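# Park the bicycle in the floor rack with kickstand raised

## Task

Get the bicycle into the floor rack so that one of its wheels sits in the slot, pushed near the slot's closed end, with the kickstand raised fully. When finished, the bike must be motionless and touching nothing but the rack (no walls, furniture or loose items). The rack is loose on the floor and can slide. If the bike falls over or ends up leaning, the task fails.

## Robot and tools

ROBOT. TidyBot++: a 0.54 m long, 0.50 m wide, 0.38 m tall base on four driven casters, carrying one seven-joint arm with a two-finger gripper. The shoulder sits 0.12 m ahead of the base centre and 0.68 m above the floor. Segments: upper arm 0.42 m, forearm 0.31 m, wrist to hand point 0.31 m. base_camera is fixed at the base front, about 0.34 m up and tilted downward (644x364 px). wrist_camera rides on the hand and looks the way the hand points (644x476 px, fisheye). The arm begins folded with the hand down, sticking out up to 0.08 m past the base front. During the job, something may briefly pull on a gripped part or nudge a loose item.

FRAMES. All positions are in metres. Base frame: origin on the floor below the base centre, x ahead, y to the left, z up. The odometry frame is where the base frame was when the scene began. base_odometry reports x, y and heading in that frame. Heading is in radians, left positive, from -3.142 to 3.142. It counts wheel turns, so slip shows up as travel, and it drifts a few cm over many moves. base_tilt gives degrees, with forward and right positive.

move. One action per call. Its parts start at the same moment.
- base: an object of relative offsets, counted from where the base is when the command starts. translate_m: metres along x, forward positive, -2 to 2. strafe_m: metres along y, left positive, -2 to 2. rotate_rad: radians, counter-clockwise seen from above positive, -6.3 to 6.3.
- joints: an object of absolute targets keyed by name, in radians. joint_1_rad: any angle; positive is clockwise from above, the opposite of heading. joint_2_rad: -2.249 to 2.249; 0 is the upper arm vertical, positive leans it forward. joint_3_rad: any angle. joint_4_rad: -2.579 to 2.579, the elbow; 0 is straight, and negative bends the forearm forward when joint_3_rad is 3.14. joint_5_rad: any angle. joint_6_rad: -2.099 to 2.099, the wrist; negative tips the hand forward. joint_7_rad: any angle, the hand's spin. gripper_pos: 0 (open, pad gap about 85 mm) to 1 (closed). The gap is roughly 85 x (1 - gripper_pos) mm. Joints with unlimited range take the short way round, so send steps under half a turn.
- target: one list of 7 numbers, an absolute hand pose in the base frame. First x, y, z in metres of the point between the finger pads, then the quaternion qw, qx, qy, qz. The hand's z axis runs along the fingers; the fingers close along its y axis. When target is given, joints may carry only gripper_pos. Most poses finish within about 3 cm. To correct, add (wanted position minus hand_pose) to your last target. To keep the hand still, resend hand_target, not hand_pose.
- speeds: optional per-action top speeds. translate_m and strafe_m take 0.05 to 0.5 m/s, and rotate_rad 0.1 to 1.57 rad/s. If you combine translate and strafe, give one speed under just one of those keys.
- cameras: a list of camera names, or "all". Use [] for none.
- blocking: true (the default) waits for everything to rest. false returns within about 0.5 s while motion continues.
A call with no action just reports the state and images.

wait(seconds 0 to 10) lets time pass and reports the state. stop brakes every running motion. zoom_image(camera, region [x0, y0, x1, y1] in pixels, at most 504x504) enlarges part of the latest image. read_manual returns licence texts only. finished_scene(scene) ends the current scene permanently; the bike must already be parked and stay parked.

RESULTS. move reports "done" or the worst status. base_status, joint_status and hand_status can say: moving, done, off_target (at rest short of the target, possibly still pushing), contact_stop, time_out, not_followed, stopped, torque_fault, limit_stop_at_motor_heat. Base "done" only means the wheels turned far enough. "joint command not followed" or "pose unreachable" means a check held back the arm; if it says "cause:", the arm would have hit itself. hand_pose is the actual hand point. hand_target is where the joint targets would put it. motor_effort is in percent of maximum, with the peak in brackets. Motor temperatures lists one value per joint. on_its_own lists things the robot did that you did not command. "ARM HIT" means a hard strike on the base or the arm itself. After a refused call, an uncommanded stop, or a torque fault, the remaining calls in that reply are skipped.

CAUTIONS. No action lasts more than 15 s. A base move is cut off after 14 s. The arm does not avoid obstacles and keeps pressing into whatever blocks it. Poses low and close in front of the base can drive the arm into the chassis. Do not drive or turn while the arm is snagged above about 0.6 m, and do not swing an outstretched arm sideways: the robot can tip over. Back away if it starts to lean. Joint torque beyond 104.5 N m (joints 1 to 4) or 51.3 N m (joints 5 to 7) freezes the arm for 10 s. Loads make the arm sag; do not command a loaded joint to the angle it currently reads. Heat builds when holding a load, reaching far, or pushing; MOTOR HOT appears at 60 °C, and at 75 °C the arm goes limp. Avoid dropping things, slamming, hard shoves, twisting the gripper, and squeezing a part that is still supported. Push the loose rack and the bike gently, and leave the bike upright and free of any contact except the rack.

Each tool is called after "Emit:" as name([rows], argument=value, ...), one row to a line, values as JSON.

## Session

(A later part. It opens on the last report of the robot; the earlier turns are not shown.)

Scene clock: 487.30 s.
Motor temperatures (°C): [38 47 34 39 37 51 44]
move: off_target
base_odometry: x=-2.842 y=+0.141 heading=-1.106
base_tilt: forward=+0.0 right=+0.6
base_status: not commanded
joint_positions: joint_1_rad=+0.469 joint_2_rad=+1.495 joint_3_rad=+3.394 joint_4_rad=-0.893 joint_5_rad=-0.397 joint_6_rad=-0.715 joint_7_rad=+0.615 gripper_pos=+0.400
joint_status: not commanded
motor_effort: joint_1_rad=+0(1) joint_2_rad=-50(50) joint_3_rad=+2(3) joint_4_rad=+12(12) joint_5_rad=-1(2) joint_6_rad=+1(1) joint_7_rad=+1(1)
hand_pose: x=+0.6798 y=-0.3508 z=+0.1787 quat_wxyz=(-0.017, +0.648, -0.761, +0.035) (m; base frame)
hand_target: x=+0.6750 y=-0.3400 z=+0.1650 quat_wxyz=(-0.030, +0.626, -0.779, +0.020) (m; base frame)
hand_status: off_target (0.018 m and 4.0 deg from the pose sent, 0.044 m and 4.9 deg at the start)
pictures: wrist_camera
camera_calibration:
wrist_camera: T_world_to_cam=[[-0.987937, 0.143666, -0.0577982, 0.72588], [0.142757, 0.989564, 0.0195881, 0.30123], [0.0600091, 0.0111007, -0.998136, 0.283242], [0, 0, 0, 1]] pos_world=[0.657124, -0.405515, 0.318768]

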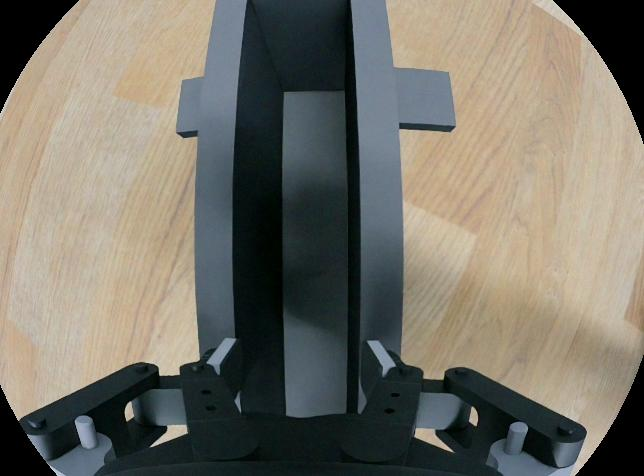

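Emit:
move(target=[0.655, -0.34, 0.14, -0.01, 0.625, -0.777, 0.0], cameras=["wrist_camera"])

Scene clock: 492.57 s.
Motor temperatures (°C): [38 47 34 39 37 51 44]
move: off_target
base_odometry: x=-2.842 y=+0.141 heading=-1.106
base_tilt: forward=+0.0 right=+0.6
base_status: not commanded
joint_positions: joint_1_rad=+0.474 joint_2_rad=+1.518 joint_3_rad=+3.395 joint_4_rad=-0.847 joint_5_rad=-0.397 joint_6_rad=-0.738 joint_7_rad=+0.599 gripper_pos=+0.400
joint_status: not commanded
motor_effort: joint_1_rad=-1(2) joint_2_rad=-43(50) joint_3_rad=+2(3) joint_4_rad=+12(12) joint_5_rad=-2(4) joint_6_rad=+3(5) joint_7_rad=+1(1)
hand_pose: x=+0.6851 y=-0.3525 z=+0.1736 quat_wxyz=(-0.020, +0.644, -0.764, +0.034) (m; base frame)
hand_target: x=+0.6550 y=-0.3400 z=+0.1400 quat_wxyz=(-0.010, +0.627, -0.779, +0.000) (m; base frame)
hand_status: off_target (0.047 m and 4.9 deg from the pose sent, 0.047 m and 5.2 deg at the start)
pictures: wrist_camera
camera_calibration:
wrist_camera: T_world_to_cam=[[-0.986427, 0.153009, -0.059578, 0.733656], [0.151696, 0.988085, 0.0259974, 0.294476], [0.062846, 0.0166068, -0.997885, 0.277716], [0, 0, 0, 1]] pos_world=[0.661574, -0.407835, 0.313183]

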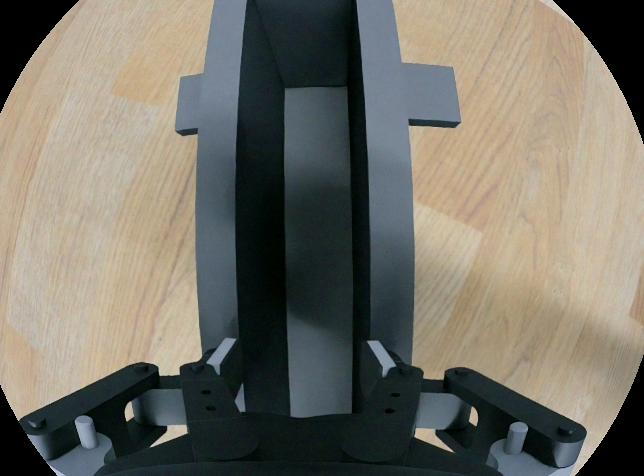

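Emit:
move(target=[0.645, -0.34, 0.22, 0.02, 0.625, -0.777, -0.02], cameras=["wrist_camera"])

Scene clock: 493.90 s.
Motor temperatures (°C): [38 47 34 39 37 51 44]
move: off_target
base_odometry: x=-2.842 y=+0.141 heading=-1.106
base_tilt: forward=+0.0 right=+0.6
base_status: not commanded
joint_positions: joint_1_rad=+0.463 joint_2_rad=+1.444 joint_3_rad=+3.419 joint_4_rad=-0.925 joint_5_rad=-0.397 joint_6_rad=-0.831 joint_7_rad=+0.570 gripper_pos=+0.400
joint_status: not commanded
motor_effort: joint_1_rad=+0(1) joint_2_rad=-49(52) joint_3_rad=+2(3) joint_4_rad=+12(13) joint_5_rad=-2(3) joint_6_rad=+0(4) joint_7_rad=+1(1)
hand_pose: x=+0.6562 y=-0.3393 z=+0.2048 quat_wxyz=(-0.004, +0.630, -0.777, -0.009) (m; base frame)
hand_target: x=+0.6450 y=-0.3400 z=+0.2200 quat_wxyz=(+0.020, +0.626, -0.779, -0.020) (m; base frame)
hand_status: off_target (0.019 m and 3.1 deg from the pose sent, 0.063 m and 8.1 deg at the start)
pictures: wrist_camera
camera_calibration:
wrist_camera: T_world_to_cam=[[-0.98111, 0.191749, 0.0255988, 0.69719], [0.192955, 0.979451, 0.0586802, 0.248308], [-0.0138209, 0.0625112, -0.997949, 0.376394], [0, 0, 0, 1]] pos_world=[0.64131, -0.40042, 0.343204]

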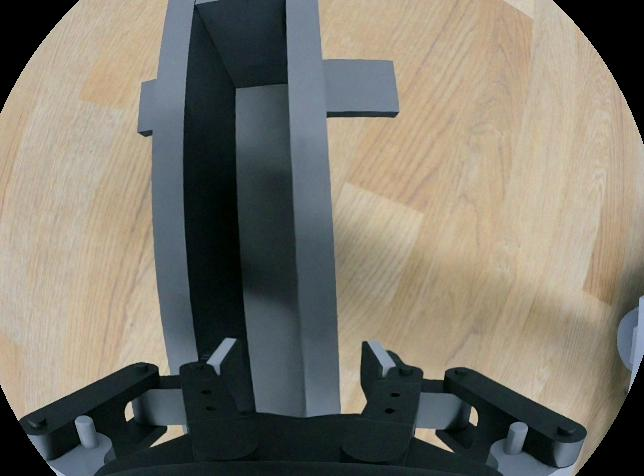

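Emit:
move(target=[0.645, -0.34, 0.15, 0.01, 0.625, -0.777, -0.01], cameras=["wrist_camera"])

Scene clock: 495.30 s.
Motor temperatures (°C): [38 47 34 39 37 51 44]
move: off_target
base_odometry: x=-2.842 y=+0.141 heading=-1.106
base_tilt: forward=+0.0 right=+0.6
base_status: not commanded
joint_positions: joint_1_rad=+0.463 joint_2_rad=+1.549 joint_3_rad=+3.419 joint_4_rad=-0.861 joint_5_rad=-0.397 joint_6_rad=-0.825 joint_7_rad=+0.570 gripper_pos=+0.400
joint_status: not commanded
motor_effort: joint_1_rad=+0(1) joint_2_rad=-49(53) joint_3_rad=+3(3) joint_4_rad=+10(12) joint_5_rad=-1(2) joint_6_rad=+0(1) joint_7_rad=+1(1)
hand_pose: x=+0.6416 y=-0.3294 z=+0.1516 quat_wxyz=(+0.005, +0.636, -0.771, -0.025) (m; base frame)
hand_target: x=+0.6450 y=-0.3400 z=+0.1500 quat_wxyz=(+0.010, +0.627, -0.779, -0.010) (m; base frame)
hand_status: off_target (0.011 m and 2.3 deg from the pose sent, 0.056 m and 1.7 deg at the start)
pictures: wrist_camera
camera_calibration:
wrist_camera: T_world_to_cam=[[-0.982719, 0.174041, 0.0630343, 0.671825], [0.178116, 0.981786, 0.0661133, 0.25369], [-0.0503798, 0.0761982, -0.995819, 0.350103], [0, 0, 0, 1]] pos_world=[0.632667, -0.392671, 0.289519]

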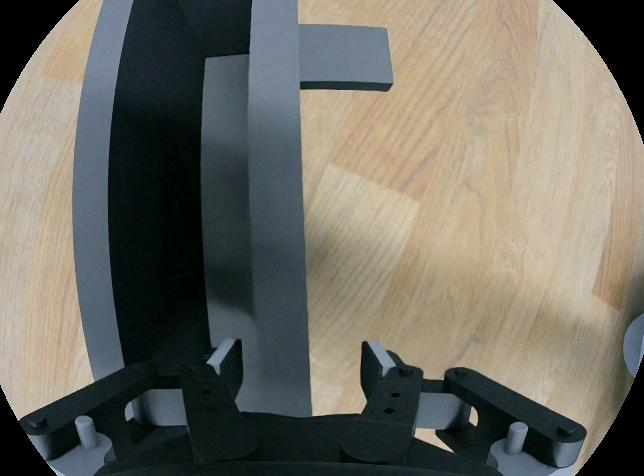

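Emit:
move(joints={"gripper_pos":0.9}, cameras=["wrist_camera"])

Scene clock: 496.20 s.
Motor temperatures (°C): [38 47 34 39 37 51 44]
move: off_target
base_odometry: x=-2.842 y=+0.141 heading=-1.106
base_tilt: forward=+0.0 right=+0.7
base_status: not commanded
joint_positions: joint_1_rad=+0.463 joint_2_rad=+1.549 joint_3_rad=+3.419 joint_4_rad=-0.855 joint_5_rad=-0.396 joint_6_rad=-0.822 joint_7_rad=+0.570 gripper_pos=+0.814
joint_status: gripper_pos off_target (ended at +0.814, target +0.900)
motor_effort: joint_1_rad=+1(3) joint_2_rad=-47(50) joint_3_rad=+3(5) joint_4_rad=+11(12) joint_5_rad=-3(4) joint_6_rad=+1(4) joint_7_rad=-2(2)
hand_pose: x=+0.6461 y=-0.3309 z=+0.1529 quat_wxyz=(+0.004, +0.637, -0.770, -0.021) (m; base frame)
hand_target: x=+0.6450 y=-0.3400 z=+0.1500 quat_wxyz=(+0.010, +0.627, -0.779, -0.010) (m; base frame)
hand_status: not commanded
pictures: wrist_camera
camera_calibration:
wrist_camera: T_world_to_cam=[[-0.983672, 0.171768, 0.0537112, 0.677765], [0.174994, 0.982578, 0.0625894, 0.257131], [-0.0420245, 0.0709666, -0.996593, 0.344726], [0, 0, 0, 1]] pos_world=[0.636189, -0.393534, 0.291054]

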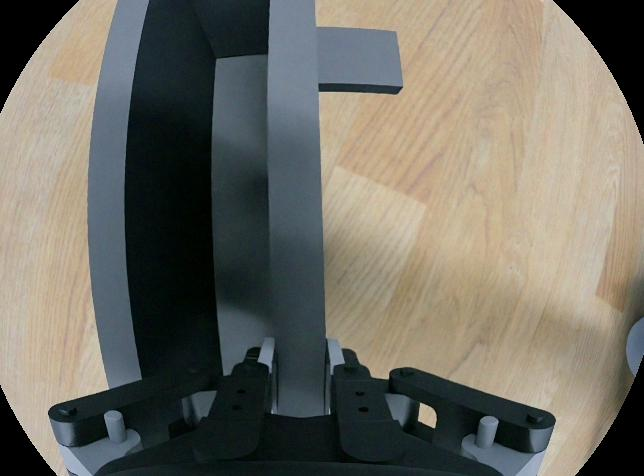

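Emit:
move(base={"translate_m":0.24}, speeds={"translate_m":0.15})

Scene clock: 498.53 s.
Motor temperatures (°C): [38 47 34 39 37 51 44]
move: done
base_odometry: x=-2.734 y=-0.074 heading=-1.106
base_tilt: forward=+0.0 right=+0.6
base_status: done
joint_positions: joint_1_rad=+0.475 joint_2_rad=+1.546 joint_3_rad=+3.419 joint_4_rad=-0.866 joint_5_rad=-0.396 joint_6_rad=-0.823 joint_7_rad=+0.569 gripper_pos=+0.814
joint_status: not commanded
motor_effort: joint_1_rad=-1(5) joint_2_rad=-48(50) joint_3_rad=+2(3) joint_4_rad=+12(16) joint_5_rad=-1(6) joint_6_rad=+1(7) joint_7_rad=+1(2)
hand_pose: x=+0.6376 y=-0.3361 z=+0.1529 quat_wxyz=(+0.005, +0.631, -0.776, -0.025) (m; base frame)
hand_target: x=+0.6450 y=-0.3400 z=+0.1500 quat_wxyz=(+0.010, +0.627, -0.779, -0.010) (m; base frame)
hand_status: not commanded
pictures: base_camera, wrist_camera
camera_calibration:
wrist_camera: T_world_to_cam=[[-0.980293, 0.187531, 0.0621195, 0.67208], [0.191447, 0.979376, 0.0645778, 0.251892], [-0.0487281, 0.0751977, -0.995977, 0.350413], [0, 0, 0, 1]] pos_world=[0.627686, -0.399083, 0.290988]

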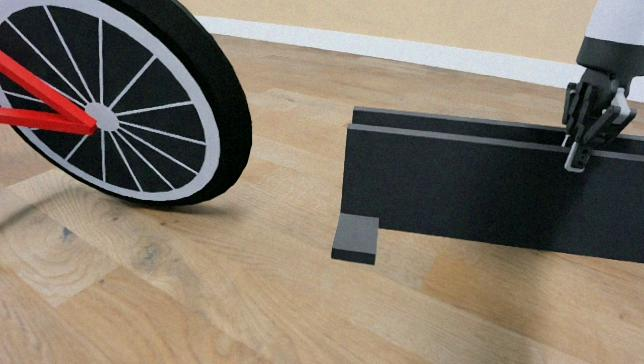

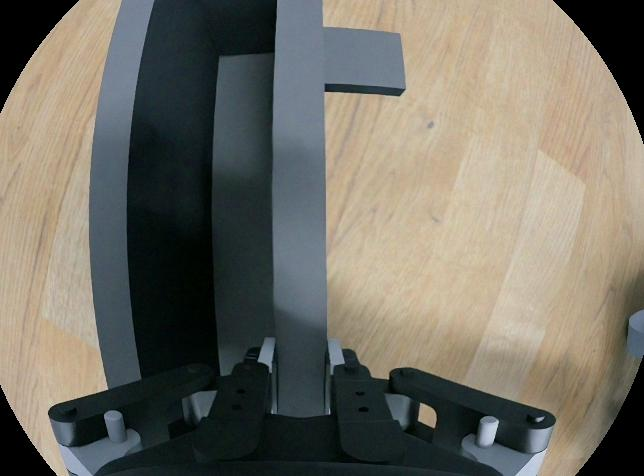

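Emit:
move(joints={"gripper_pos":0.4}, cameras=[])

Emit:
move(target=[0.64, -0.34, 0.30, 0.01, 0.625, -0.777, -0.01], cameras=[])

Emit:
move(target=[0.60, -0.1, 0.68, 0, 0.7071, -0.7071, 0], joints={"gripper_pos":0.0})

Scene clock: 499.57 s.
Motor temperatures (°C): [38 47 34 39 37 51 44]
move: done
base_odometry: x=-2.734 y=-0.074 heading=-1.106
base_tilt: forward=+0.0 right=+0.6
base_status: not commanded
joint_positions: joint_1_rad=+0.475 joint_2_rad=+1.546 joint_3_rad=+3.419 joint_4_rad=-0.864 joint_5_rad=-0.396 joint_6_rad=-0.822 joint_7_rad=+0.569 gripper_pos=+0.400
joint_status: all done
motor_effort: joint_1_rad=+0(1) joint_2_rad=-49(51) joint_3_rad=+3(3) joint_4_rad=+10(12) joint_5_rad=+0(2) joint_6_rad=+0(1) joint_7_rad=+1(1)
hand_pose: x=+0.6385 y=-0.3366 z=+0.1531 quat_wxyz=(+0.005, +0.631, -0.775, -0.024) (m; base frame)
hand_target: x=+0.6450 y=-0.3400 z=+0.1500 quat_wxyz=(+0.010, +0.627, -0.779, -0.010) (m; base frame)
hand_status: not commanded
pictures: none
No camera images: "cameras" was empty.

Scene clock: 501.23 s.
Motor temperatures (°C): [38 47 34 39 37 51 44]
move: off_target
base_odometry: x=-2.734 y=-0.074 heading=-1.106
base_tilt: forward=+0.0 right=+0.6
base_status: not commanded
joint_positions: joint_1_rad=+0.455 joint_2_rad=+1.249 joint_3_rad=+3.434 joint_4_rad=-1.071 joint_5_rad=-0.396 joint_6_rad=-0.842 joint_7_rad=+0.569 gripper_pos=+0.400
joint_status: not commanded
motor_effort: joint_1_rad=+0(1) joint_2_rad=-49(53) joint_3_rad=+3(4) joint_4_rad=+12(13) joint_5_rad=-1(2) joint_6_rad=+0(1) joint_7_rad=+1(1)
hand_pose: x=+0.6586 y=-0.3472 z=+0.2973 quat_wxyz=(-0.013, +0.616, -0.787, +0.012) (m; base frame)
hand_target: x=+0.6400 y=-0.3400 z=+0.3000 quat_wxyz=(+0.010, +0.627, -0.779, -0.010) (m; base frame)
hand_status: off_target (0.020 m and 4.0 deg from the pose sent, 0.147 m and 1.8 deg at the start)
pictures: none
No camera images: "cameras" was empty.

Scene clock: 503.30 s.
Motor temperatures (°C): [38 47 34 39 37 51 44]
move: off_target
base_odometry: x=-2.734 y=-0.074 heading=-1.106
base_tilt: forward=+0.0 right=+0.6
base_status: not commanded
joint_positions: joint_1_rad=+0.010 joint_2_rad=+0.484 joint_3_rad=+3.470 joint_4_rad=-1.332 joint_5_rad=-0.221 joint_6_rad=-1.307 joint_7_rad=+0.386 gripper_pos=+0.000
joint_status: all done
motor_effort: joint_1_rad=+0(2) joint_2_rad=-33(52) joint_3_rad=+2(4) joint_4_rad=+17(17) joint_5_rad=-1(3) joint_6_rad=+0(1) joint_7_rad=+1(1)
hand_pose: x=+0.6275 y=-0.0884 z=+0.6732 quat_wxyz=(-0.038, +0.718, -0.695, +0.006) (m; base frame)
hand_target: x=+0.6000 y=-0.1000 z=+0.6800 quat_wxyz=(+0.000, +0.707, -0.707, +0.000) (m; base frame)
hand_status: off_target (0.031 m and 4.8 deg from the pose sent, 0.459 m and 14.1 deg at the start)
pictures: base_camera, wrist_camera
camera_calibration:
wrist_camera: T_world_to_cam=[[-0.997781, -0.0472922, -0.0468747, 0.646993], [-0.0511291, 0.995123, 0.084352, 0.117868], [0.0426569, 0.0865614, -0.995333, 0.792676], [0, 0, 0, 1]] pos_world=[0.617771, -0.155311, 0.809362]

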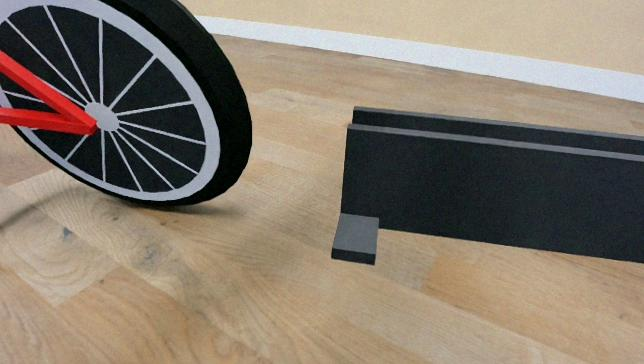

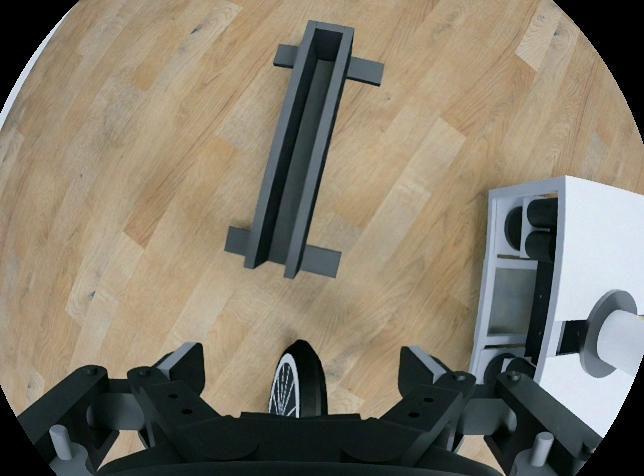

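Emit:
move(base={"strafe_m":0.40}, target=[0.56, 0.05, 0.72, 0, 0.7071, -0.7071, 0])

Scene clock: 505.70 s.
Motor temperatures (°C): [38 47 34 39 37 51 44]
move: off_target
base_odometry: x=-2.376 y=+0.105 heading=-1.107
base_tilt: forward=+0.0 right=+0.6
base_status: done
joint_positions: joint_1_rad=-0.294 joint_2_rad=+0.348 joint_3_rad=+3.405 joint_4_rad=-1.399 joint_5_rad=-0.146 joint_6_rad=-1.365 joint_7_rad=+0.014 gripper_pos=+0.000
joint_status: not commanded
motor_effort: joint_1_rad=+0(4) joint_2_rad=-29(35) joint_3_rad=+2(4) joint_4_rad=+17(17) joint_5_rad=-1(4) joint_6_rad=+0(1) joint_7_rad=+1(1)
hand_pose: x=+0.5815 y=+0.0707 z=+0.7142 quat_wxyz=(-0.034, +0.719, -0.694, -0.005) (m; base frame)
hand_target: x=+0.5600 y=+0.0500 z=+0.7200 quat_wxyz=(+0.000, +0.707, -0.707, +0.000) (m; base frame)
hand_status: off_target (0.030 m and 4.4 deg from the pose sent, 0.161 m and 4.8 deg at the start)
pictures: base_camera, wrist_camera
camera_calibration:
wrist_camera: T_world_to_cam=[[-0.998399, -0.0507841, -0.0249248, 0.595495], [-0.0529351, 0.994071, 0.0949789, -0.0526828], [0.0199536, 0.0961462, -0.995167, 0.834083], [0, 0, 0, 1]] pos_world=[0.57511, 0.00241821, 0.849899]

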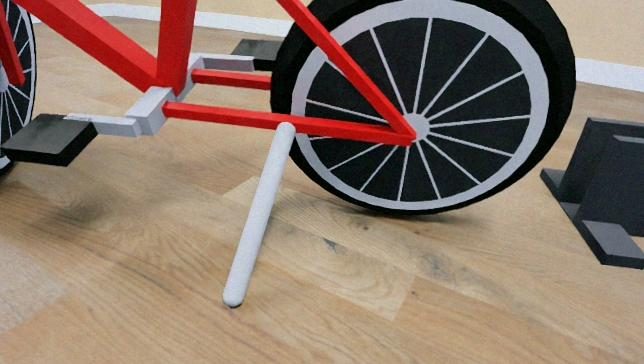

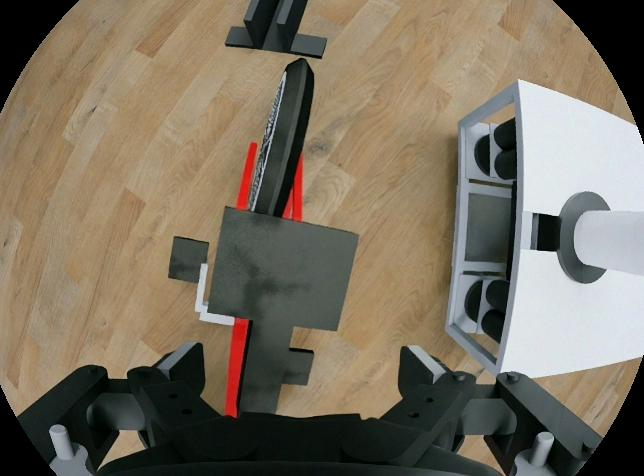

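Emit:
move(base={"strafe_m":0.03}, target=[0.60, 0.10, 0.66, -0.085, 0.650, -0.748, 0.1], cameras=[])

Emit:
move(target=[0.625, 0.15, 0.56, -0.088, 0.655, -0.744, 0.1])

Scene clock: 507.93 s.
Motor temperatures (°C): [38 47 34 39 37 51 44]
move: off_target
base_odometry: x=-2.349 y=+0.119 heading=-1.107
base_tilt: forward=+0.0 right=+0.6
base_status: done
joint_positions: joint_1_rad=-0.515 joint_2_rad=+0.340 joint_3_rad=+3.471 joint_4_rad=-1.661 joint_5_rad=-0.080 joint_6_rad=-0.979 joint_7_rad=-0.296 gripper_pos=+0.000
joint_status: not commanded
motor_effort: joint_1_rad=+0(3) joint_2_rad=-28(29) joint_3_rad=+2(3) joint_4_rad=+16(17) joint_5_rad=+0(3) joint_6_rad=+2(2) joint_7_rad=+1(1)
hand_pose: x=+0.5859 y=+0.1158 z=+0.6455 quat_wxyz=(-0.068, +0.660, -0.745, +0.062) (m; base frame)
hand_target: x=+0.6000 y=+0.1000 z=+0.6600 quat_wxyz=(-0.085, +0.650, -0.748, +0.100) (m; base frame)
hand_status: off_target (0.026 m and 4.9 deg from the pose sent, 0.064 m and 16.8 deg at the start)
pictures: none
No camera images: "cameras" was empty.

Scene clock: 509.27 s.
Motor temperatures (°C): [38 47 34 39 37 51 44]
move: off_target
base_odometry: x=-2.349 y=+0.119 heading=-1.107
base_tilt: forward=+0.0 right=+0.6
base_status: not commanded
joint_positions: joint_1_rad=-0.717 joint_2_rad=+0.533 joint_3_rad=+3.673 joint_4_rad=-1.720 joint_5_rad=-0.200 joint_6_rad=-0.757 joint_7_rad=-0.268 gripper_pos=+0.000
joint_status: not commanded
motor_effort: joint_1_rad=+0(1) joint_2_rad=-31(34) joint_3_rad=+5(5) joint_4_rad=+15(17) joint_5_rad=-2(2) joint_6_rad=+2(2) joint_7_rad=+1(1)
hand_pose: x=+0.6140 y=+0.1407 z=+0.5615 quat_wxyz=(-0.062, +0.657, -0.745, +0.099) (m; base frame)
hand_target: x=+0.6250 y=+0.1500 z=+0.5600 quat_wxyz=(-0.088, +0.655, -0.744, +0.100) (m; base frame)
hand_status: off_target (0.014 m and 2.9 deg from the pose sent, 0.100 m and 5.0 deg at the start)
pictures: base_camera, wrist_camera
camera_calibration:
wrist_camera: T_world_to_cam=[[-0.971775, 0.103454, -0.212017, 0.694674], [0.105936, 0.994373, -0.000348888, -0.15015], [0.210788, -0.0227993, -0.977266, 0.564259], [0, 0, 0, 1]] pos_world=[0.572034, 0.0903025, 0.698662]

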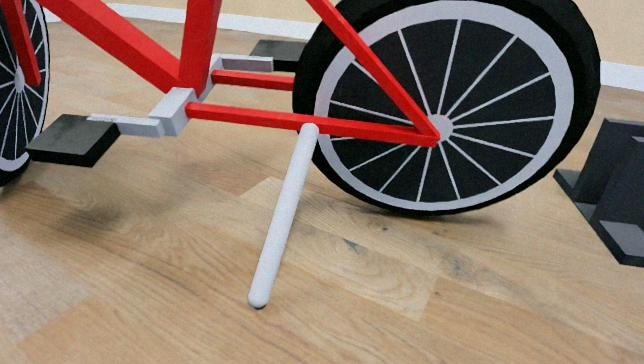

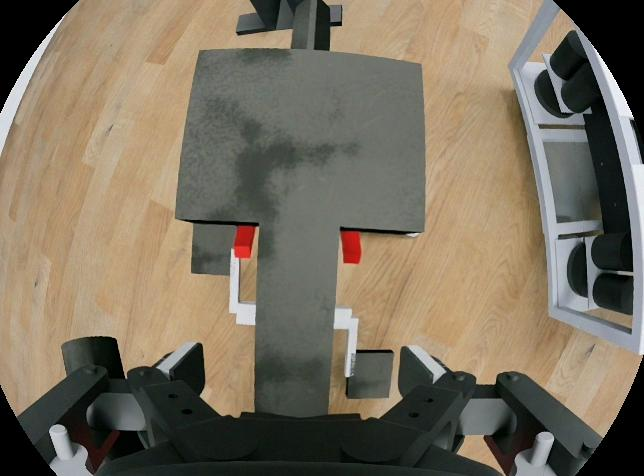

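Emit:
move(joints={"gripper_pos":0.3}, target=[0.638, 0.165, 0.475, -0.100, 0.66, -0.738, 0.09])

Scene clock: 510.87 s.
Motor temperatures (°C): [38 47 34 39 37 51 44]
move: off_target
base_odometry: x=-2.350 y=+0.119 heading=-1.107
base_tilt: forward=+0.0 right=+0.6
base_status: not commanded
joint_positions: joint_1_rad=-0.695 joint_2_rad=+0.690 joint_3_rad=+3.688 joint_4_rad=-1.738 joint_5_rad=-0.450 joint_6_rad=-0.524 joint_7_rad=-0.066 gripper_pos=+0.300
joint_status: all done
motor_effort: joint_1_rad=-4(5) joint_2_rad=-32(36) joint_3_rad=+2(5) joint_4_rad=+6(15) joint_5_rad=-1(4) joint_6_rad=-4(13) joint_7_rad=+1(2)
hand_pose: x=+0.6614 y=+0.1529 z=+0.4978 quat_wxyz=(-0.111, +0.655, -0.739, +0.114) (m; base frame)
hand_target: x=+0.6380 y=+0.1650 z=+0.4750 quat_wxyz=(-0.100, +0.661, -0.739, +0.090) (m; base frame)
hand_status: off_target (0.035 m and 3.1 deg from the pose sent, 0.093 m and 4.5 deg at the start)
pictures: base_camera, wrist_camera
camera_calibration:
wrist_camera: T_world_to_cam=[[-0.949192, 0.101118, -0.298008, 0.754184], [0.0905985, 0.994684, 0.048943, -0.181771], [0.301373, 0.0194572, -0.953308, 0.413992], [0, 0, 0, 1]] pos_world=[0.607568, 0.0964878, 0.628311]

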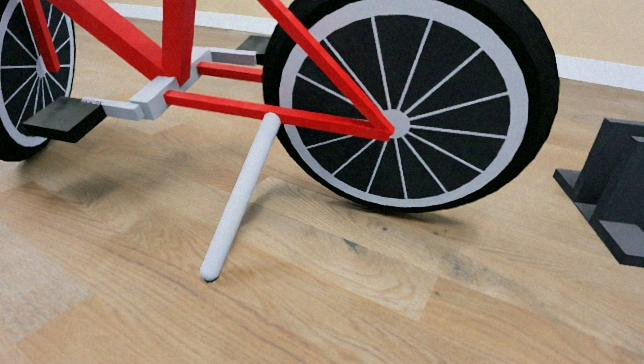

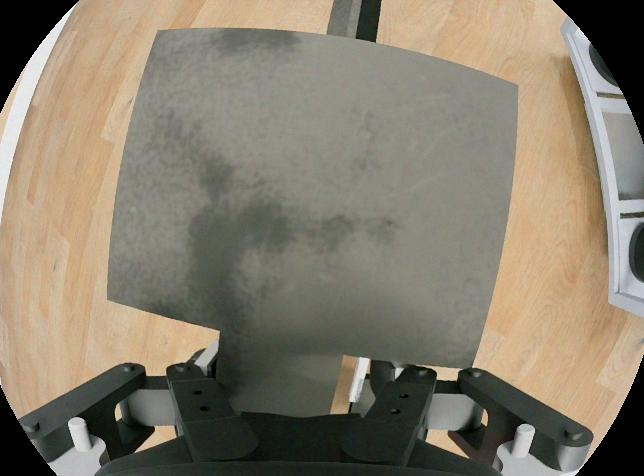

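Emit:
move(target=[0.61, 0.17, 0.56, -0.100, 0.66, -0.738, 0.09])

Scene clock: 512.10 s.
Motor temperatures (°C): [38 47 34 39 37 51 44]
move: off_target
base_odometry: x=-2.350 y=+0.119 heading=-1.107
base_tilt: forward=+0.0 right=+0.6
base_status: not commanded
joint_positions: joint_1_rad=-0.755 joint_2_rad=+0.532 joint_3_rad=+3.687 joint_4_rad=-1.758 joint_5_rad=-0.342 joint_6_rad=-0.635 joint_7_rad=-0.185 gripper_pos=+0.300
joint_status: not commanded
motor_effort: joint_1_rad=+0(5) joint_2_rad=-31(36) joint_3_rad=+4(5) joint_4_rad=+14(15) joint_5_rad=-1(2) joint_6_rad=+3(4) joint_7_rad=+1(1)
hand_pose: x=+0.6276 y=+0.1778 z=+0.5603 quat_wxyz=(-0.125, +0.656, -0.739, +0.091) (m; base frame)
hand_target: x=+0.6100 y=+0.1700 z=+0.5600 quat_wxyz=(-0.100, +0.661, -0.739, +0.090) (m; base frame)
hand_status: off_target (0.019 m and 2.9 deg from the pose sent, 0.082 m and 3.1 deg at the start)
pictures: base_camera, wrist_camera
camera_calibration:
wrist_camera: T_world_to_cam=[[-0.95342, 0.106885, -0.282073, 0.730968], [0.0817055, 0.991667, 0.0996004, -0.228764], [0.290368, 0.0719142, -0.954209, 0.481385], [0, 0, 0, 1]] pos_world=[0.575832, 0.11411, 0.688313]

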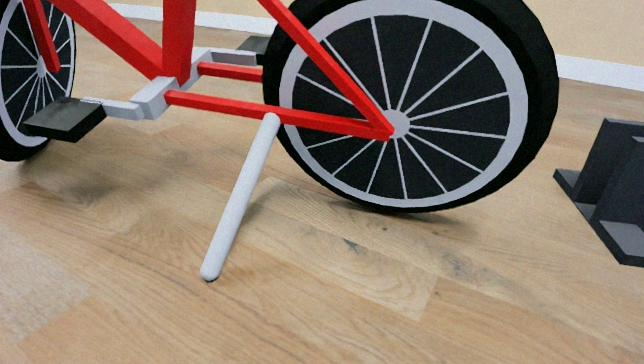

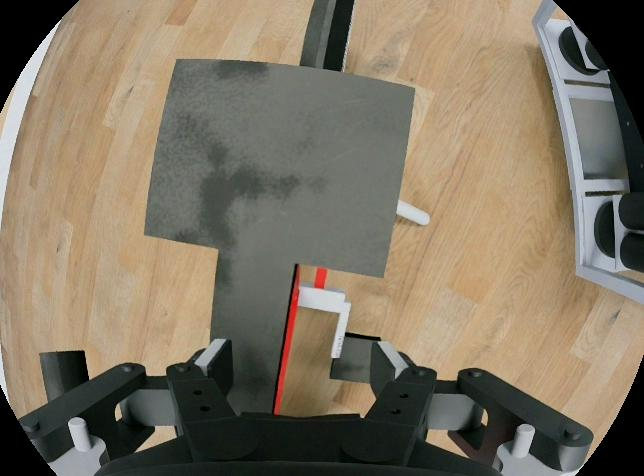

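Emit:
move(target=[0.68, 0.20, 0.56, -0.088, 0.630, -0.765, 0.085])

Scene clock: 513.73 s.
Motor temperatures (°C): [38 47 34 39 37 51 44]
move: off_target
base_odometry: x=-2.350 y=+0.119 heading=-1.107
base_tilt: forward=+0.0 right=+0.6
base_status: not commanded
joint_positions: joint_1_rad=-0.707 joint_2_rad=+0.645 joint_3_rad=+3.666 joint_4_rad=-1.468 joint_5_rad=-0.340 joint_6_rad=-0.816 joint_7_rad=-0.306 gripper_pos=+0.300
joint_status: not commanded
motor_effort: joint_1_rad=+1(1) joint_2_rad=-35(36) joint_3_rad=+5(6) joint_4_rad=+17(17) joint_5_rad=-1(3) joint_6_rad=+4(5) joint_7_rad=+1(1)
hand_pose: x=+0.6890 y=+0.2124 z=+0.5799 quat_wxyz=(-0.127, +0.631, -0.761, +0.082) (m; base frame)
hand_target: x=+0.6800 y=+0.2000 z=+0.5600 quat_wxyz=(-0.088, +0.631, -0.766, +0.085) (m; base frame)
hand_status: off_target (0.025 m and 4.5 deg from the pose sent, 0.057 m and 6.0 deg at the start)
pictures: base_camera, wrist_camera
camera_calibration:
wrist_camera: T_world_to_cam=[[-0.947075, 0.17398, -0.269779, 0.765528], [0.144859, 0.98159, 0.12449, -0.325838], [0.286471, 0.0788213, -0.954841, 0.481297], [0, 0, 0, 1]] pos_world=[0.634335, 0.148717, 0.706649]

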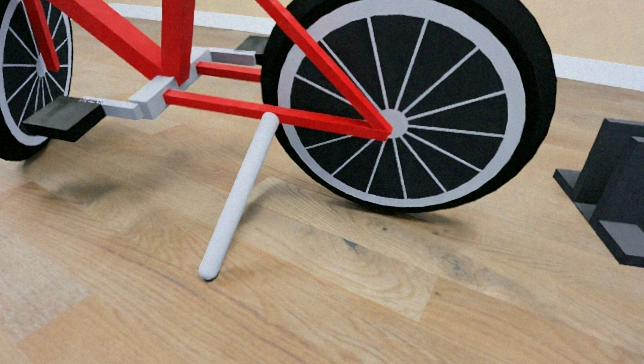

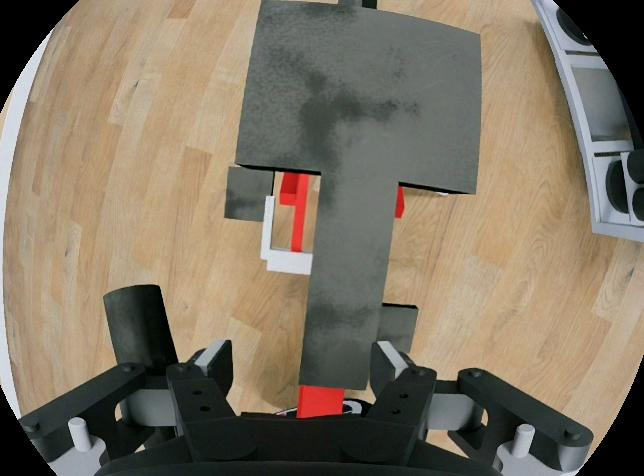

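Emit:
move(target=[0.665, 0.20, 0.52, -0.088, 0.630, -0.765, 0.085])

Scene clock: 514.90 s.
Motor temperatures (°C): [38 47 34 39 37 51 44]
move: off_target
base_odometry: x=-2.350 y=+0.119 heading=-1.107
base_tilt: forward=+0.0 right=+0.6
base_status: not commanded
joint_positions: joint_1_rad=-0.728 joint_2_rad=+0.645 joint_3_rad=+3.675 joint_4_rad=-1.508 joint_5_rad=-0.341 joint_6_rad=-0.758 joint_7_rad=-0.307 gripper_pos=+0.300
joint_status: not commanded
motor_effort: joint_1_rad=+1(3) joint_2_rad=-22(34) joint_3_rad=+2(6) joint_4_rad=+8(17) joint_5_rad=-1(2) joint_6_rad=+0(4) joint_7_rad=+0(1)
hand_pose: x=+0.6881 y=+0.2129 z=+0.5731 quat_wxyz=(-0.134, +0.631, -0.758, +0.093) (m; base frame)
hand_target: x=+0.6650 y=+0.2000 z=+0.5200 quat_wxyz=(-0.088, +0.631, -0.766, +0.085) (m; base frame)
hand_status: off_target (0.059 m and 5.4 deg from the pose sent, 0.066 m and 4.5 deg at the start)
pictures: base_camera, wrist_camera
camera_calibration:
wrist_camera: T_world_to_cam=[[-0.94021, 0.170888, -0.294623, 0.772988], [0.140537, 0.982599, 0.121444, -0.320909], [0.310249, 0.0727771, -0.947865, 0.455933], [0, 0, 0, 1]] pos_world=[0.630418, 0.150048, 0.698875]

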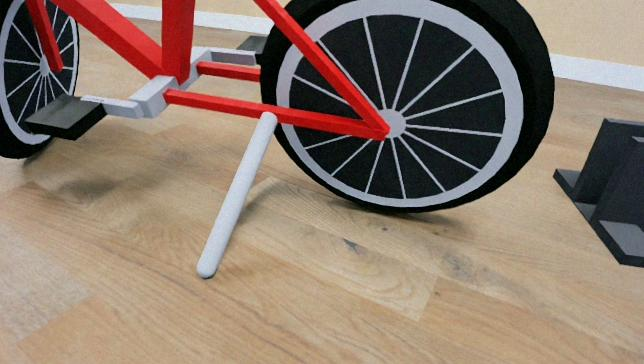

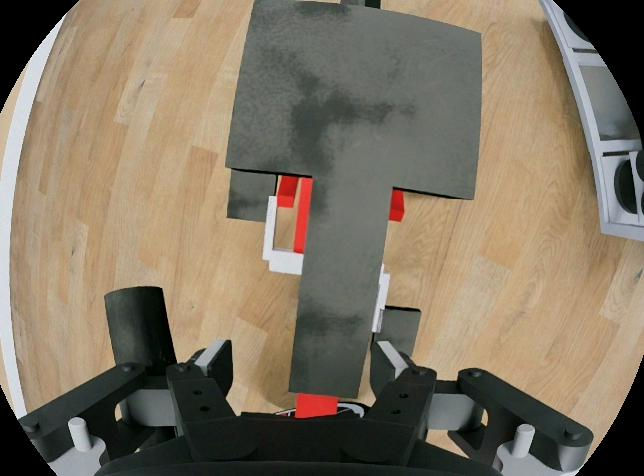

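Emit:
move(target=[0.67, 0.14, 0.60, -0.088, 0.630, -0.765, 0.085])

Scene clock: 516.67 s.
Motor temperatures (°C): [38 47 34 39 37 51 44]
move: off_target
base_odometry: x=-2.350 y=+0.119 heading=-1.107
base_tilt: forward=+0.0 right=+0.6
base_status: not commanded
joint_positions: joint_1_rad=-0.589 joint_2_rad=+0.589 joint_3_rad=+3.629 joint_4_rad=-1.510 joint_5_rad=-0.283 joint_6_rad=-0.847 joint_7_rad=-0.307 gripper_pos=+0.300
joint_status: not commanded
motor_effort: joint_1_rad=+0(3) joint_2_rad=-35(38) joint_3_rad=+4(7) joint_4_rad=+16(17) joint_5_rad=-1(2) joint_6_rad=+2(2) joint_7_rad=+1(1)
hand_pose: x=+0.6827 y=+0.1452 z=+0.5902 quat_wxyz=(-0.107, +0.604, -0.785, +0.081) (m; base frame)
hand_target: x=+0.6700 y=+0.1400 z=+0.6000 quat_wxyz=(-0.088, +0.631, -0.766, +0.085) (m; base frame)
hand_status: off_target (0.017 m and 4.4 deg from the pose sent, 0.080 m and 5.4 deg at the start)
pictures: base_camera, wrist_camera
camera_calibration:
wrist_camera: T_world_to_cam=[[-0.94017, 0.241614, -0.240214, 0.742034], [0.221812, 0.96923, 0.106733, -0.300535], [0.258611, 0.0470644, -0.964834, 0.527773], [0, 0, 0, 1]] pos_world=[0.627812, 0.0871624, 0.719537]

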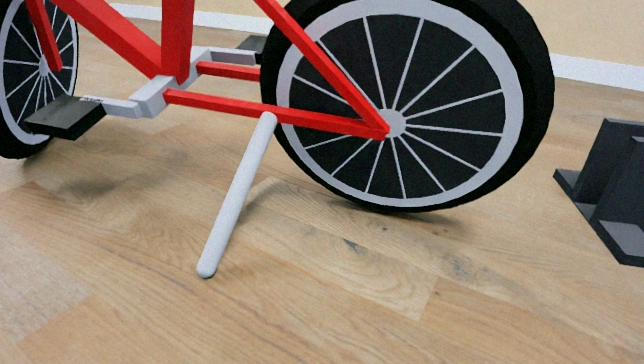

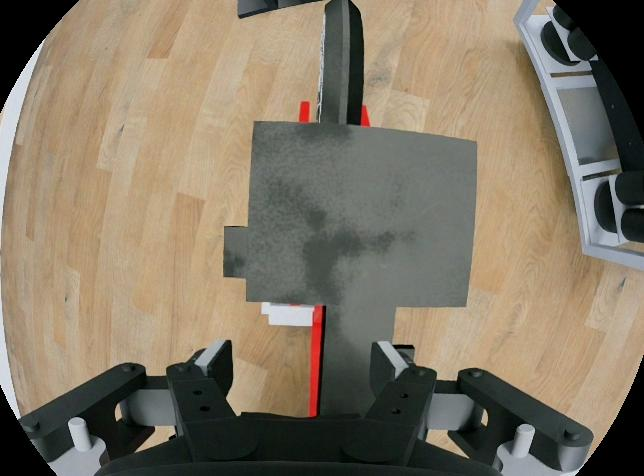

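Emit:
move(target=[0.643, 0.14, 0.56, -0.088, 0.605, -0.785, 0.085])

Scene clock: 517.90 s.
Motor temperatures (°C): [38 47 34 39 37 51 44]
move: off_target
base_odometry: x=-2.350 y=+0.119 heading=-1.107
base_tilt: forward=+0.0 right=+0.6
base_status: not commanded
joint_positions: joint_1_rad=-0.657 joint_2_rad=+0.589 joint_3_rad=+3.670 joint_4_rad=-1.652 joint_5_rad=-0.283 joint_6_rad=-0.805 joint_7_rad=-0.307 gripper_pos=+0.300
joint_status: not commanded
motor_effort: joint_1_rad=+0(1) joint_2_rad=-33(35) joint_3_rad=+5(5) joint_4_rad=+14(16) joint_5_rad=+0(2) joint_6_rad=+2(2) joint_7_rad=+1(1)
hand_pose: x=+0.6311 y=+0.1374 z=+0.5511 quat_wxyz=(-0.063, +0.608, -0.788, +0.074) (m; base frame)
hand_target: x=+0.6430 y=+0.1400 z=+0.5600 quat_wxyz=(-0.088, +0.606, -0.786, +0.085) (m; base frame)
hand_status: off_target (0.015 m and 3.2 deg from the pose sent, 0.050 m and 2.2 deg at the start)
pictures: base_camera, wrist_camera
camera_calibration:
wrist_camera: T_world_to_cam=[[-0.955798, 0.235807, -0.175628, 0.661131], [0.230942, 0.971786, 0.0479422, -0.251061], [0.181978, 0.00526322, -0.983289, 0.568101], [0, 0, 0, 1]] pos_world=[0.586506, 0.0850884, 0.686757]

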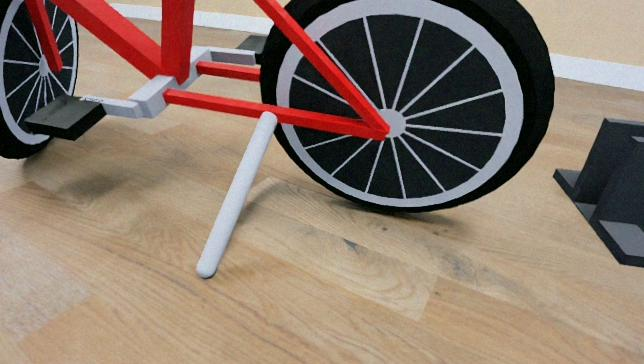

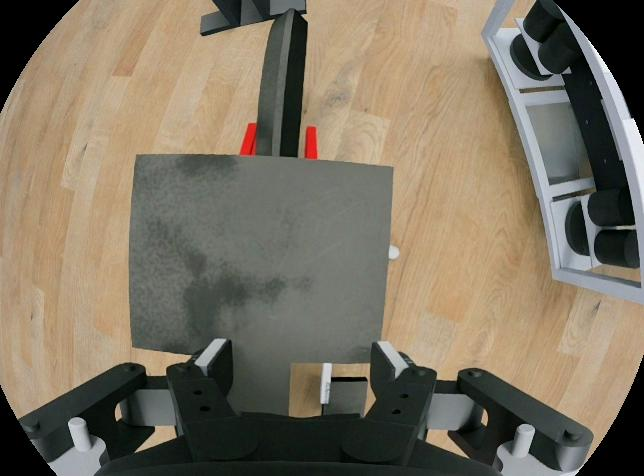

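Emit:
move(target=[0.663, 0.153, 0.55, -0.09, 0.605, -0.785, 0.09])

Scene clock: 518.80 s.
Motor temperatures (°C): [38 47 34 39 37 51 44]
move: off_target
base_odometry: x=-2.350 y=+0.119 heading=-1.107
base_tilt: forward=+0.0 right=+0.6
base_status: not commanded
joint_positions: joint_1_rad=-0.661 joint_2_rad=+0.617 joint_3_rad=+3.676 joint_4_rad=-1.601 joint_5_rad=-0.283 joint_6_rad=-0.804 joint_7_rad=-0.307 gripper_pos=+0.300
joint_status: not commanded
motor_effort: joint_1_rad=+0(0) joint_2_rad=-34(35) joint_3_rad=+5(5) joint_4_rad=+14(15) joint_5_rad=-1(2) joint_6_rad=+1(2) joint_7_rad=+1(1)
hand_pose: x=+0.6515 y=+0.1441 z=+0.5534 quat_wxyz=(-0.072, +0.613, -0.782, +0.086) (m; base frame)
hand_target: x=+0.6630 y=+0.1530 z=+0.5500 quat_wxyz=(-0.090, +0.605, -0.786, +0.090) (m; base frame)
hand_status: off_target (0.015 m and 2.3 deg from the pose sent, 0.036 m and 3.6 deg at the start)
pictures: base_camera, wrist_camera
camera_calibration:
wrist_camera: T_world_to_cam=[[-0.953572, 0.220688, -0.204934, 0.696442], [0.21609, 0.975343, 0.0448436, -0.25156], [0.209777, -0.00152245, -0.977748, 0.546387], [0, 0, 0, 1]] pos_world=[0.603848, 0.0924929, 0.688234]

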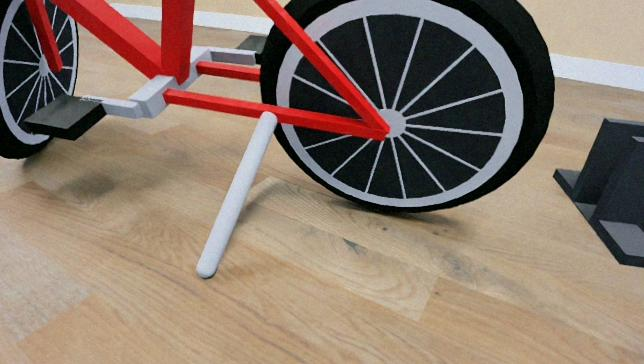

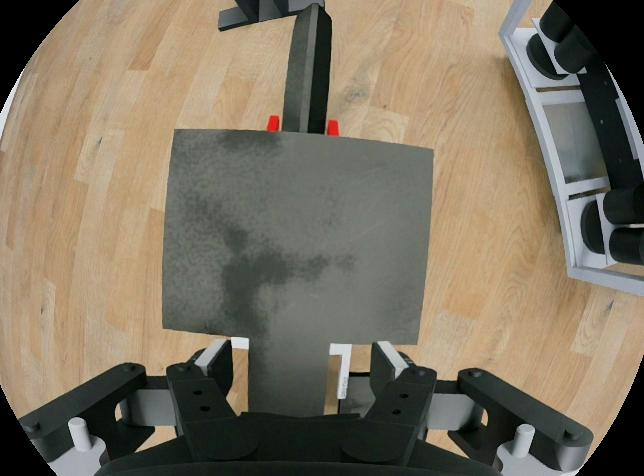

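Emit:
move(target=[0.668, 0.168, 0.535, -0.09, 0.605, -0.785, 0.09])

Scene clock: 519.70 s.
Motor temperatures (°C): [38 47 34 39 37 51 44]
move: off_target
base_odometry: x=-2.350 y=+0.119 heading=-1.107
base_tilt: forward=+0.0 right=+0.6
base_status: not commanded
joint_positions: joint_1_rad=-0.685 joint_2_rad=+0.660 joint_3_rad=+3.684 joint_4_rad=-1.586 joint_5_rad=-0.291 joint_6_rad=-0.794 joint_7_rad=-0.307 gripper_pos=+0.300
joint_status: not commanded
motor_effort: joint_1_rad=+0(1) joint_2_rad=-35(37) joint_3_rad=+5(6) joint_4_rad=+14(15) joint_5_rad=-1(2) joint_6_rad=+2(2) joint_7_rad=+1(1)
hand_pose: x=+0.6543 y=+0.1541 z=+0.5377 quat_wxyz=(-0.064, +0.620, -0.776, +0.090) (m; base frame)
hand_target: x=+0.6680 y=+0.1680 z=+0.5350 quat_wxyz=(-0.090, +0.605, -0.786, +0.090) (m; base frame)
hand_status: off_target (0.020 m and 3.6 deg from the pose sent, 0.034 m and 2.3 deg at the start)
pictures: base_camera, wrist_camera
camera_calibration:
wrist_camera: T_world_to_cam=[[-0.958664, 0.200116, -0.20228, 0.698694], [0.199368, 0.979624, 0.0242819, -0.23983], [0.203017, -0.01705, -0.979027, 0.538004], [0, 0, 0, 1]] pos_world=[0.608403, 0.104296, 0.673875]

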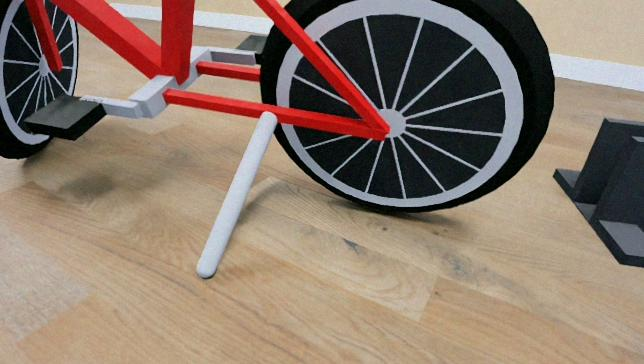

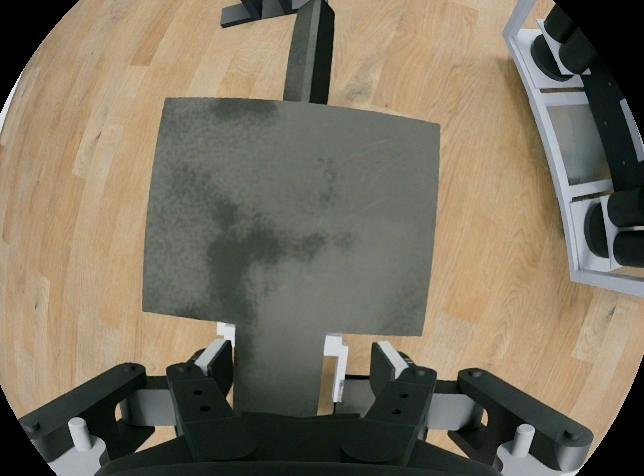

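Emit:
move(target=[0.684, 0.174, 0.505, -0.09, 0.605, -0.785, 0.09])

Scene clock: 520.67 s.
Motor temperatures (°C): [38 47 34 39 37 51 44]
move: off_target
base_odometry: x=-2.350 y=+0.119 heading=-1.107
base_tilt: forward=+0.0 right=+0.6
base_status: not commanded
joint_positions: joint_1_rad=-0.685 joint_2_rad=+0.742 joint_3_rad=+3.684 joint_4_rad=-1.552 joint_5_rad=-0.335 joint_6_rad=-0.763 joint_7_rad=-0.307 gripper_pos=+0.300
joint_status: not commanded
motor_effort: joint_1_rad=+0(1) joint_2_rad=-37(39) joint_3_rad=+6(6) joint_4_rad=+13(14) joint_5_rad=-1(2) joint_6_rad=+2(2) joint_7_rad=+1(1)
hand_pose: x=+0.6679 y=+0.1637 z=+0.5064 quat_wxyz=(-0.061, +0.617, -0.779, +0.092) (m; base frame)
hand_target: x=+0.6840 y=+0.1740 z=+0.5050 quat_wxyz=(-0.090, +0.605, -0.786, +0.090) (m; base frame)
hand_status: off_target (0.019 m and 3.6 deg from the pose sent, 0.049 m and 3.6 deg at the start)
pictures: base_camera, wrist_camera
camera_calibration:
wrist_camera: T_world_to_cam=[[-0.957031, 0.208635, -0.201405, 0.700622], [0.209208, 0.977693, 0.0186804, -0.254604], [0.20081, -0.0242579, -0.97933, 0.507553], [0, 0, 0, 1]] pos_world=[0.62186, 0.115062, 0.642927]

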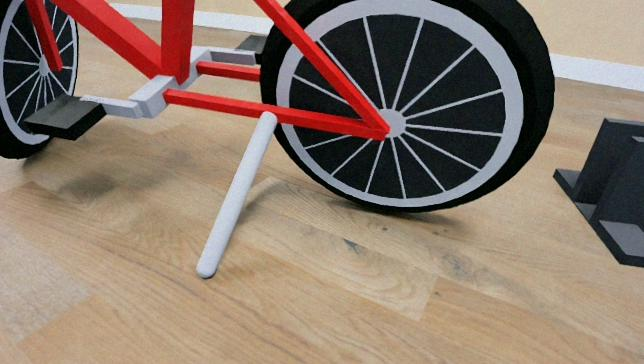

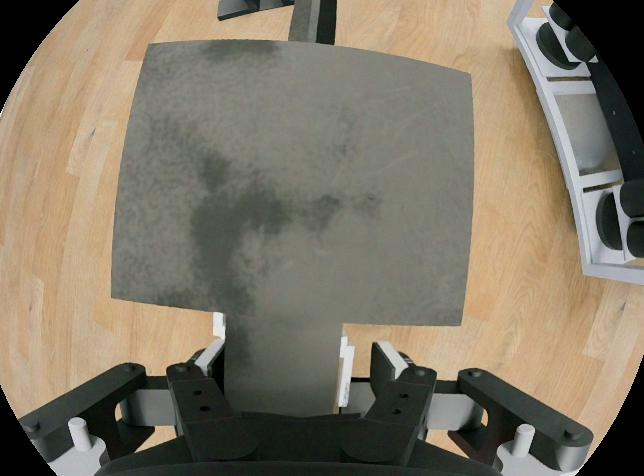

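Emit:
move(target=[0.697, 0.178, 0.50, -0.09, 0.605, -0.785, 0.09])

Scene clock: 521.47 s.
Motor temperatures (°C): [38 47 34 39 37 51 44]
move: off_target
base_odometry: x=-2.350 y=+0.119 heading=-1.107
base_tilt: forward=+0.0 right=+0.6
base_status: not commanded
joint_positions: joint_1_rad=-0.680 joint_2_rad=+0.763 joint_3_rad=+3.684 joint_4_rad=-1.503 joint_5_rad=-0.336 joint_6_rad=-0.763 joint_7_rad=-0.307 gripper_pos=+0.300
joint_status: not commanded
motor_effort: joint_1_rad=+0(1) joint_2_rad=-37(38) joint_3_rad=+5(6) joint_4_rad=+15(15) joint_5_rad=-1(2) joint_6_rad=+3(3) joint_7_rad=+1(1)
hand_pose: x=+0.6870 y=+0.1701 z=+0.5092 quat_wxyz=(-0.072, +0.620, -0.775, +0.100) (m; base frame)
hand_target: x=+0.6970 y=+0.1780 z=+0.5000 quat_wxyz=(-0.090, +0.605, -0.786, +0.090) (m; base frame)
hand_status: off_target (0.016 m and 3.1 deg from the pose sent, 0.033 m and 3.6 deg at the start)
pictures: base_camera, wrist_camera
camera_calibration:
wrist_camera: T_world_to_cam=[[-0.953463, 0.198017, -0.227372, 0.730681], [0.197807, 0.979948, 0.0239467, -0.260156], [0.227554, -0.0221435, -0.973514, 0.48487], [0, 0, 0, 1]] pos_world=[0.637804, 0.120989, 0.644394]

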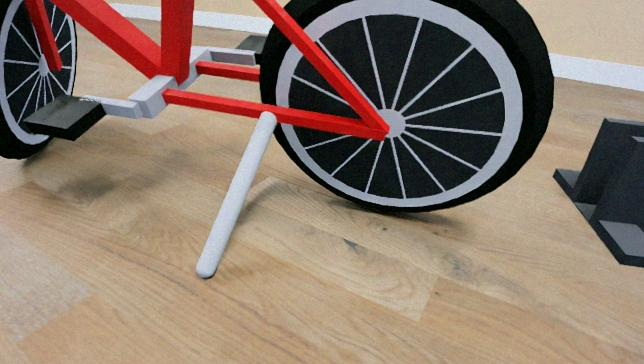

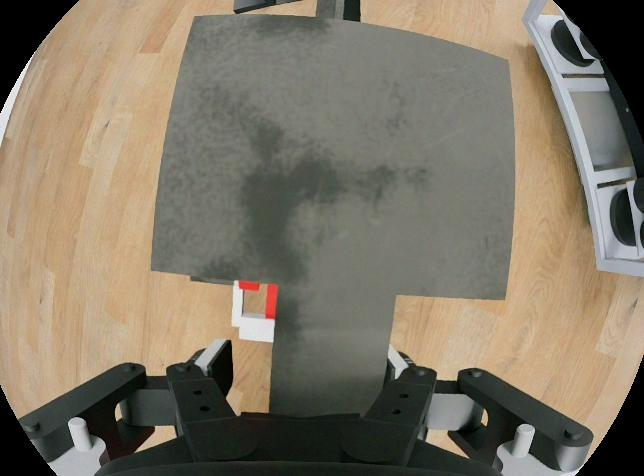

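Emit:
move(target=[0.687, 0.172, 0.49, -0.09, 0.605, -0.785, 0.09], cameras=["wrist_camera"])

Scene clock: 522.30 s.
Motor temperatures (°C): [38 47 34 39 37 51 44]
move: off_target
base_odometry: x=-2.350 y=+0.119 heading=-1.107
base_tilt: forward=+0.0 right=+0.6
base_status: not commanded
joint_positions: joint_1_rad=-0.680 joint_2_rad=+0.767 joint_3_rad=+3.684 joint_4_rad=-1.543 joint_5_rad=-0.364 joint_6_rad=-0.731 joint_7_rad=-0.298 gripper_pos=+0.300
joint_status: not commanded
motor_effort: joint_1_rad=+0(1) joint_2_rad=-38(39) joint_3_rad=+6(6) joint_4_rad=+14(15) joint_5_rad=+0(2) joint_6_rad=+2(3) joint_7_rad=+1(1)
hand_pose: x=+0.6786 y=+0.1669 z=+0.4972 quat_wxyz=(-0.072, +0.613, -0.781, +0.094) (m; base frame)
hand_target: x=+0.6870 y=+0.1720 z=+0.4900 quat_wxyz=(-0.090, +0.605, -0.786, +0.090) (m; base frame)
hand_status: off_target (0.012 m and 2.4 deg from the pose sent, 0.019 m and 3.1 deg at the start)
pictures: wrist_camera
camera_calibration:
wrist_camera: T_world_to_cam=[[-0.951345, 0.217666, -0.218093, 0.711237], [0.215761, 0.975895, 0.0328099, -0.27099], [0.219977, -0.0158425, -0.975376, 0.480062], [0, 0, 0, 1]] pos_world=[0.629498, 0.117251, 0.632248]

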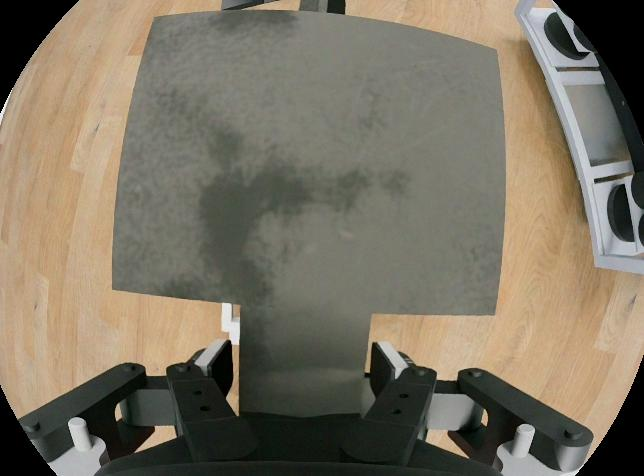

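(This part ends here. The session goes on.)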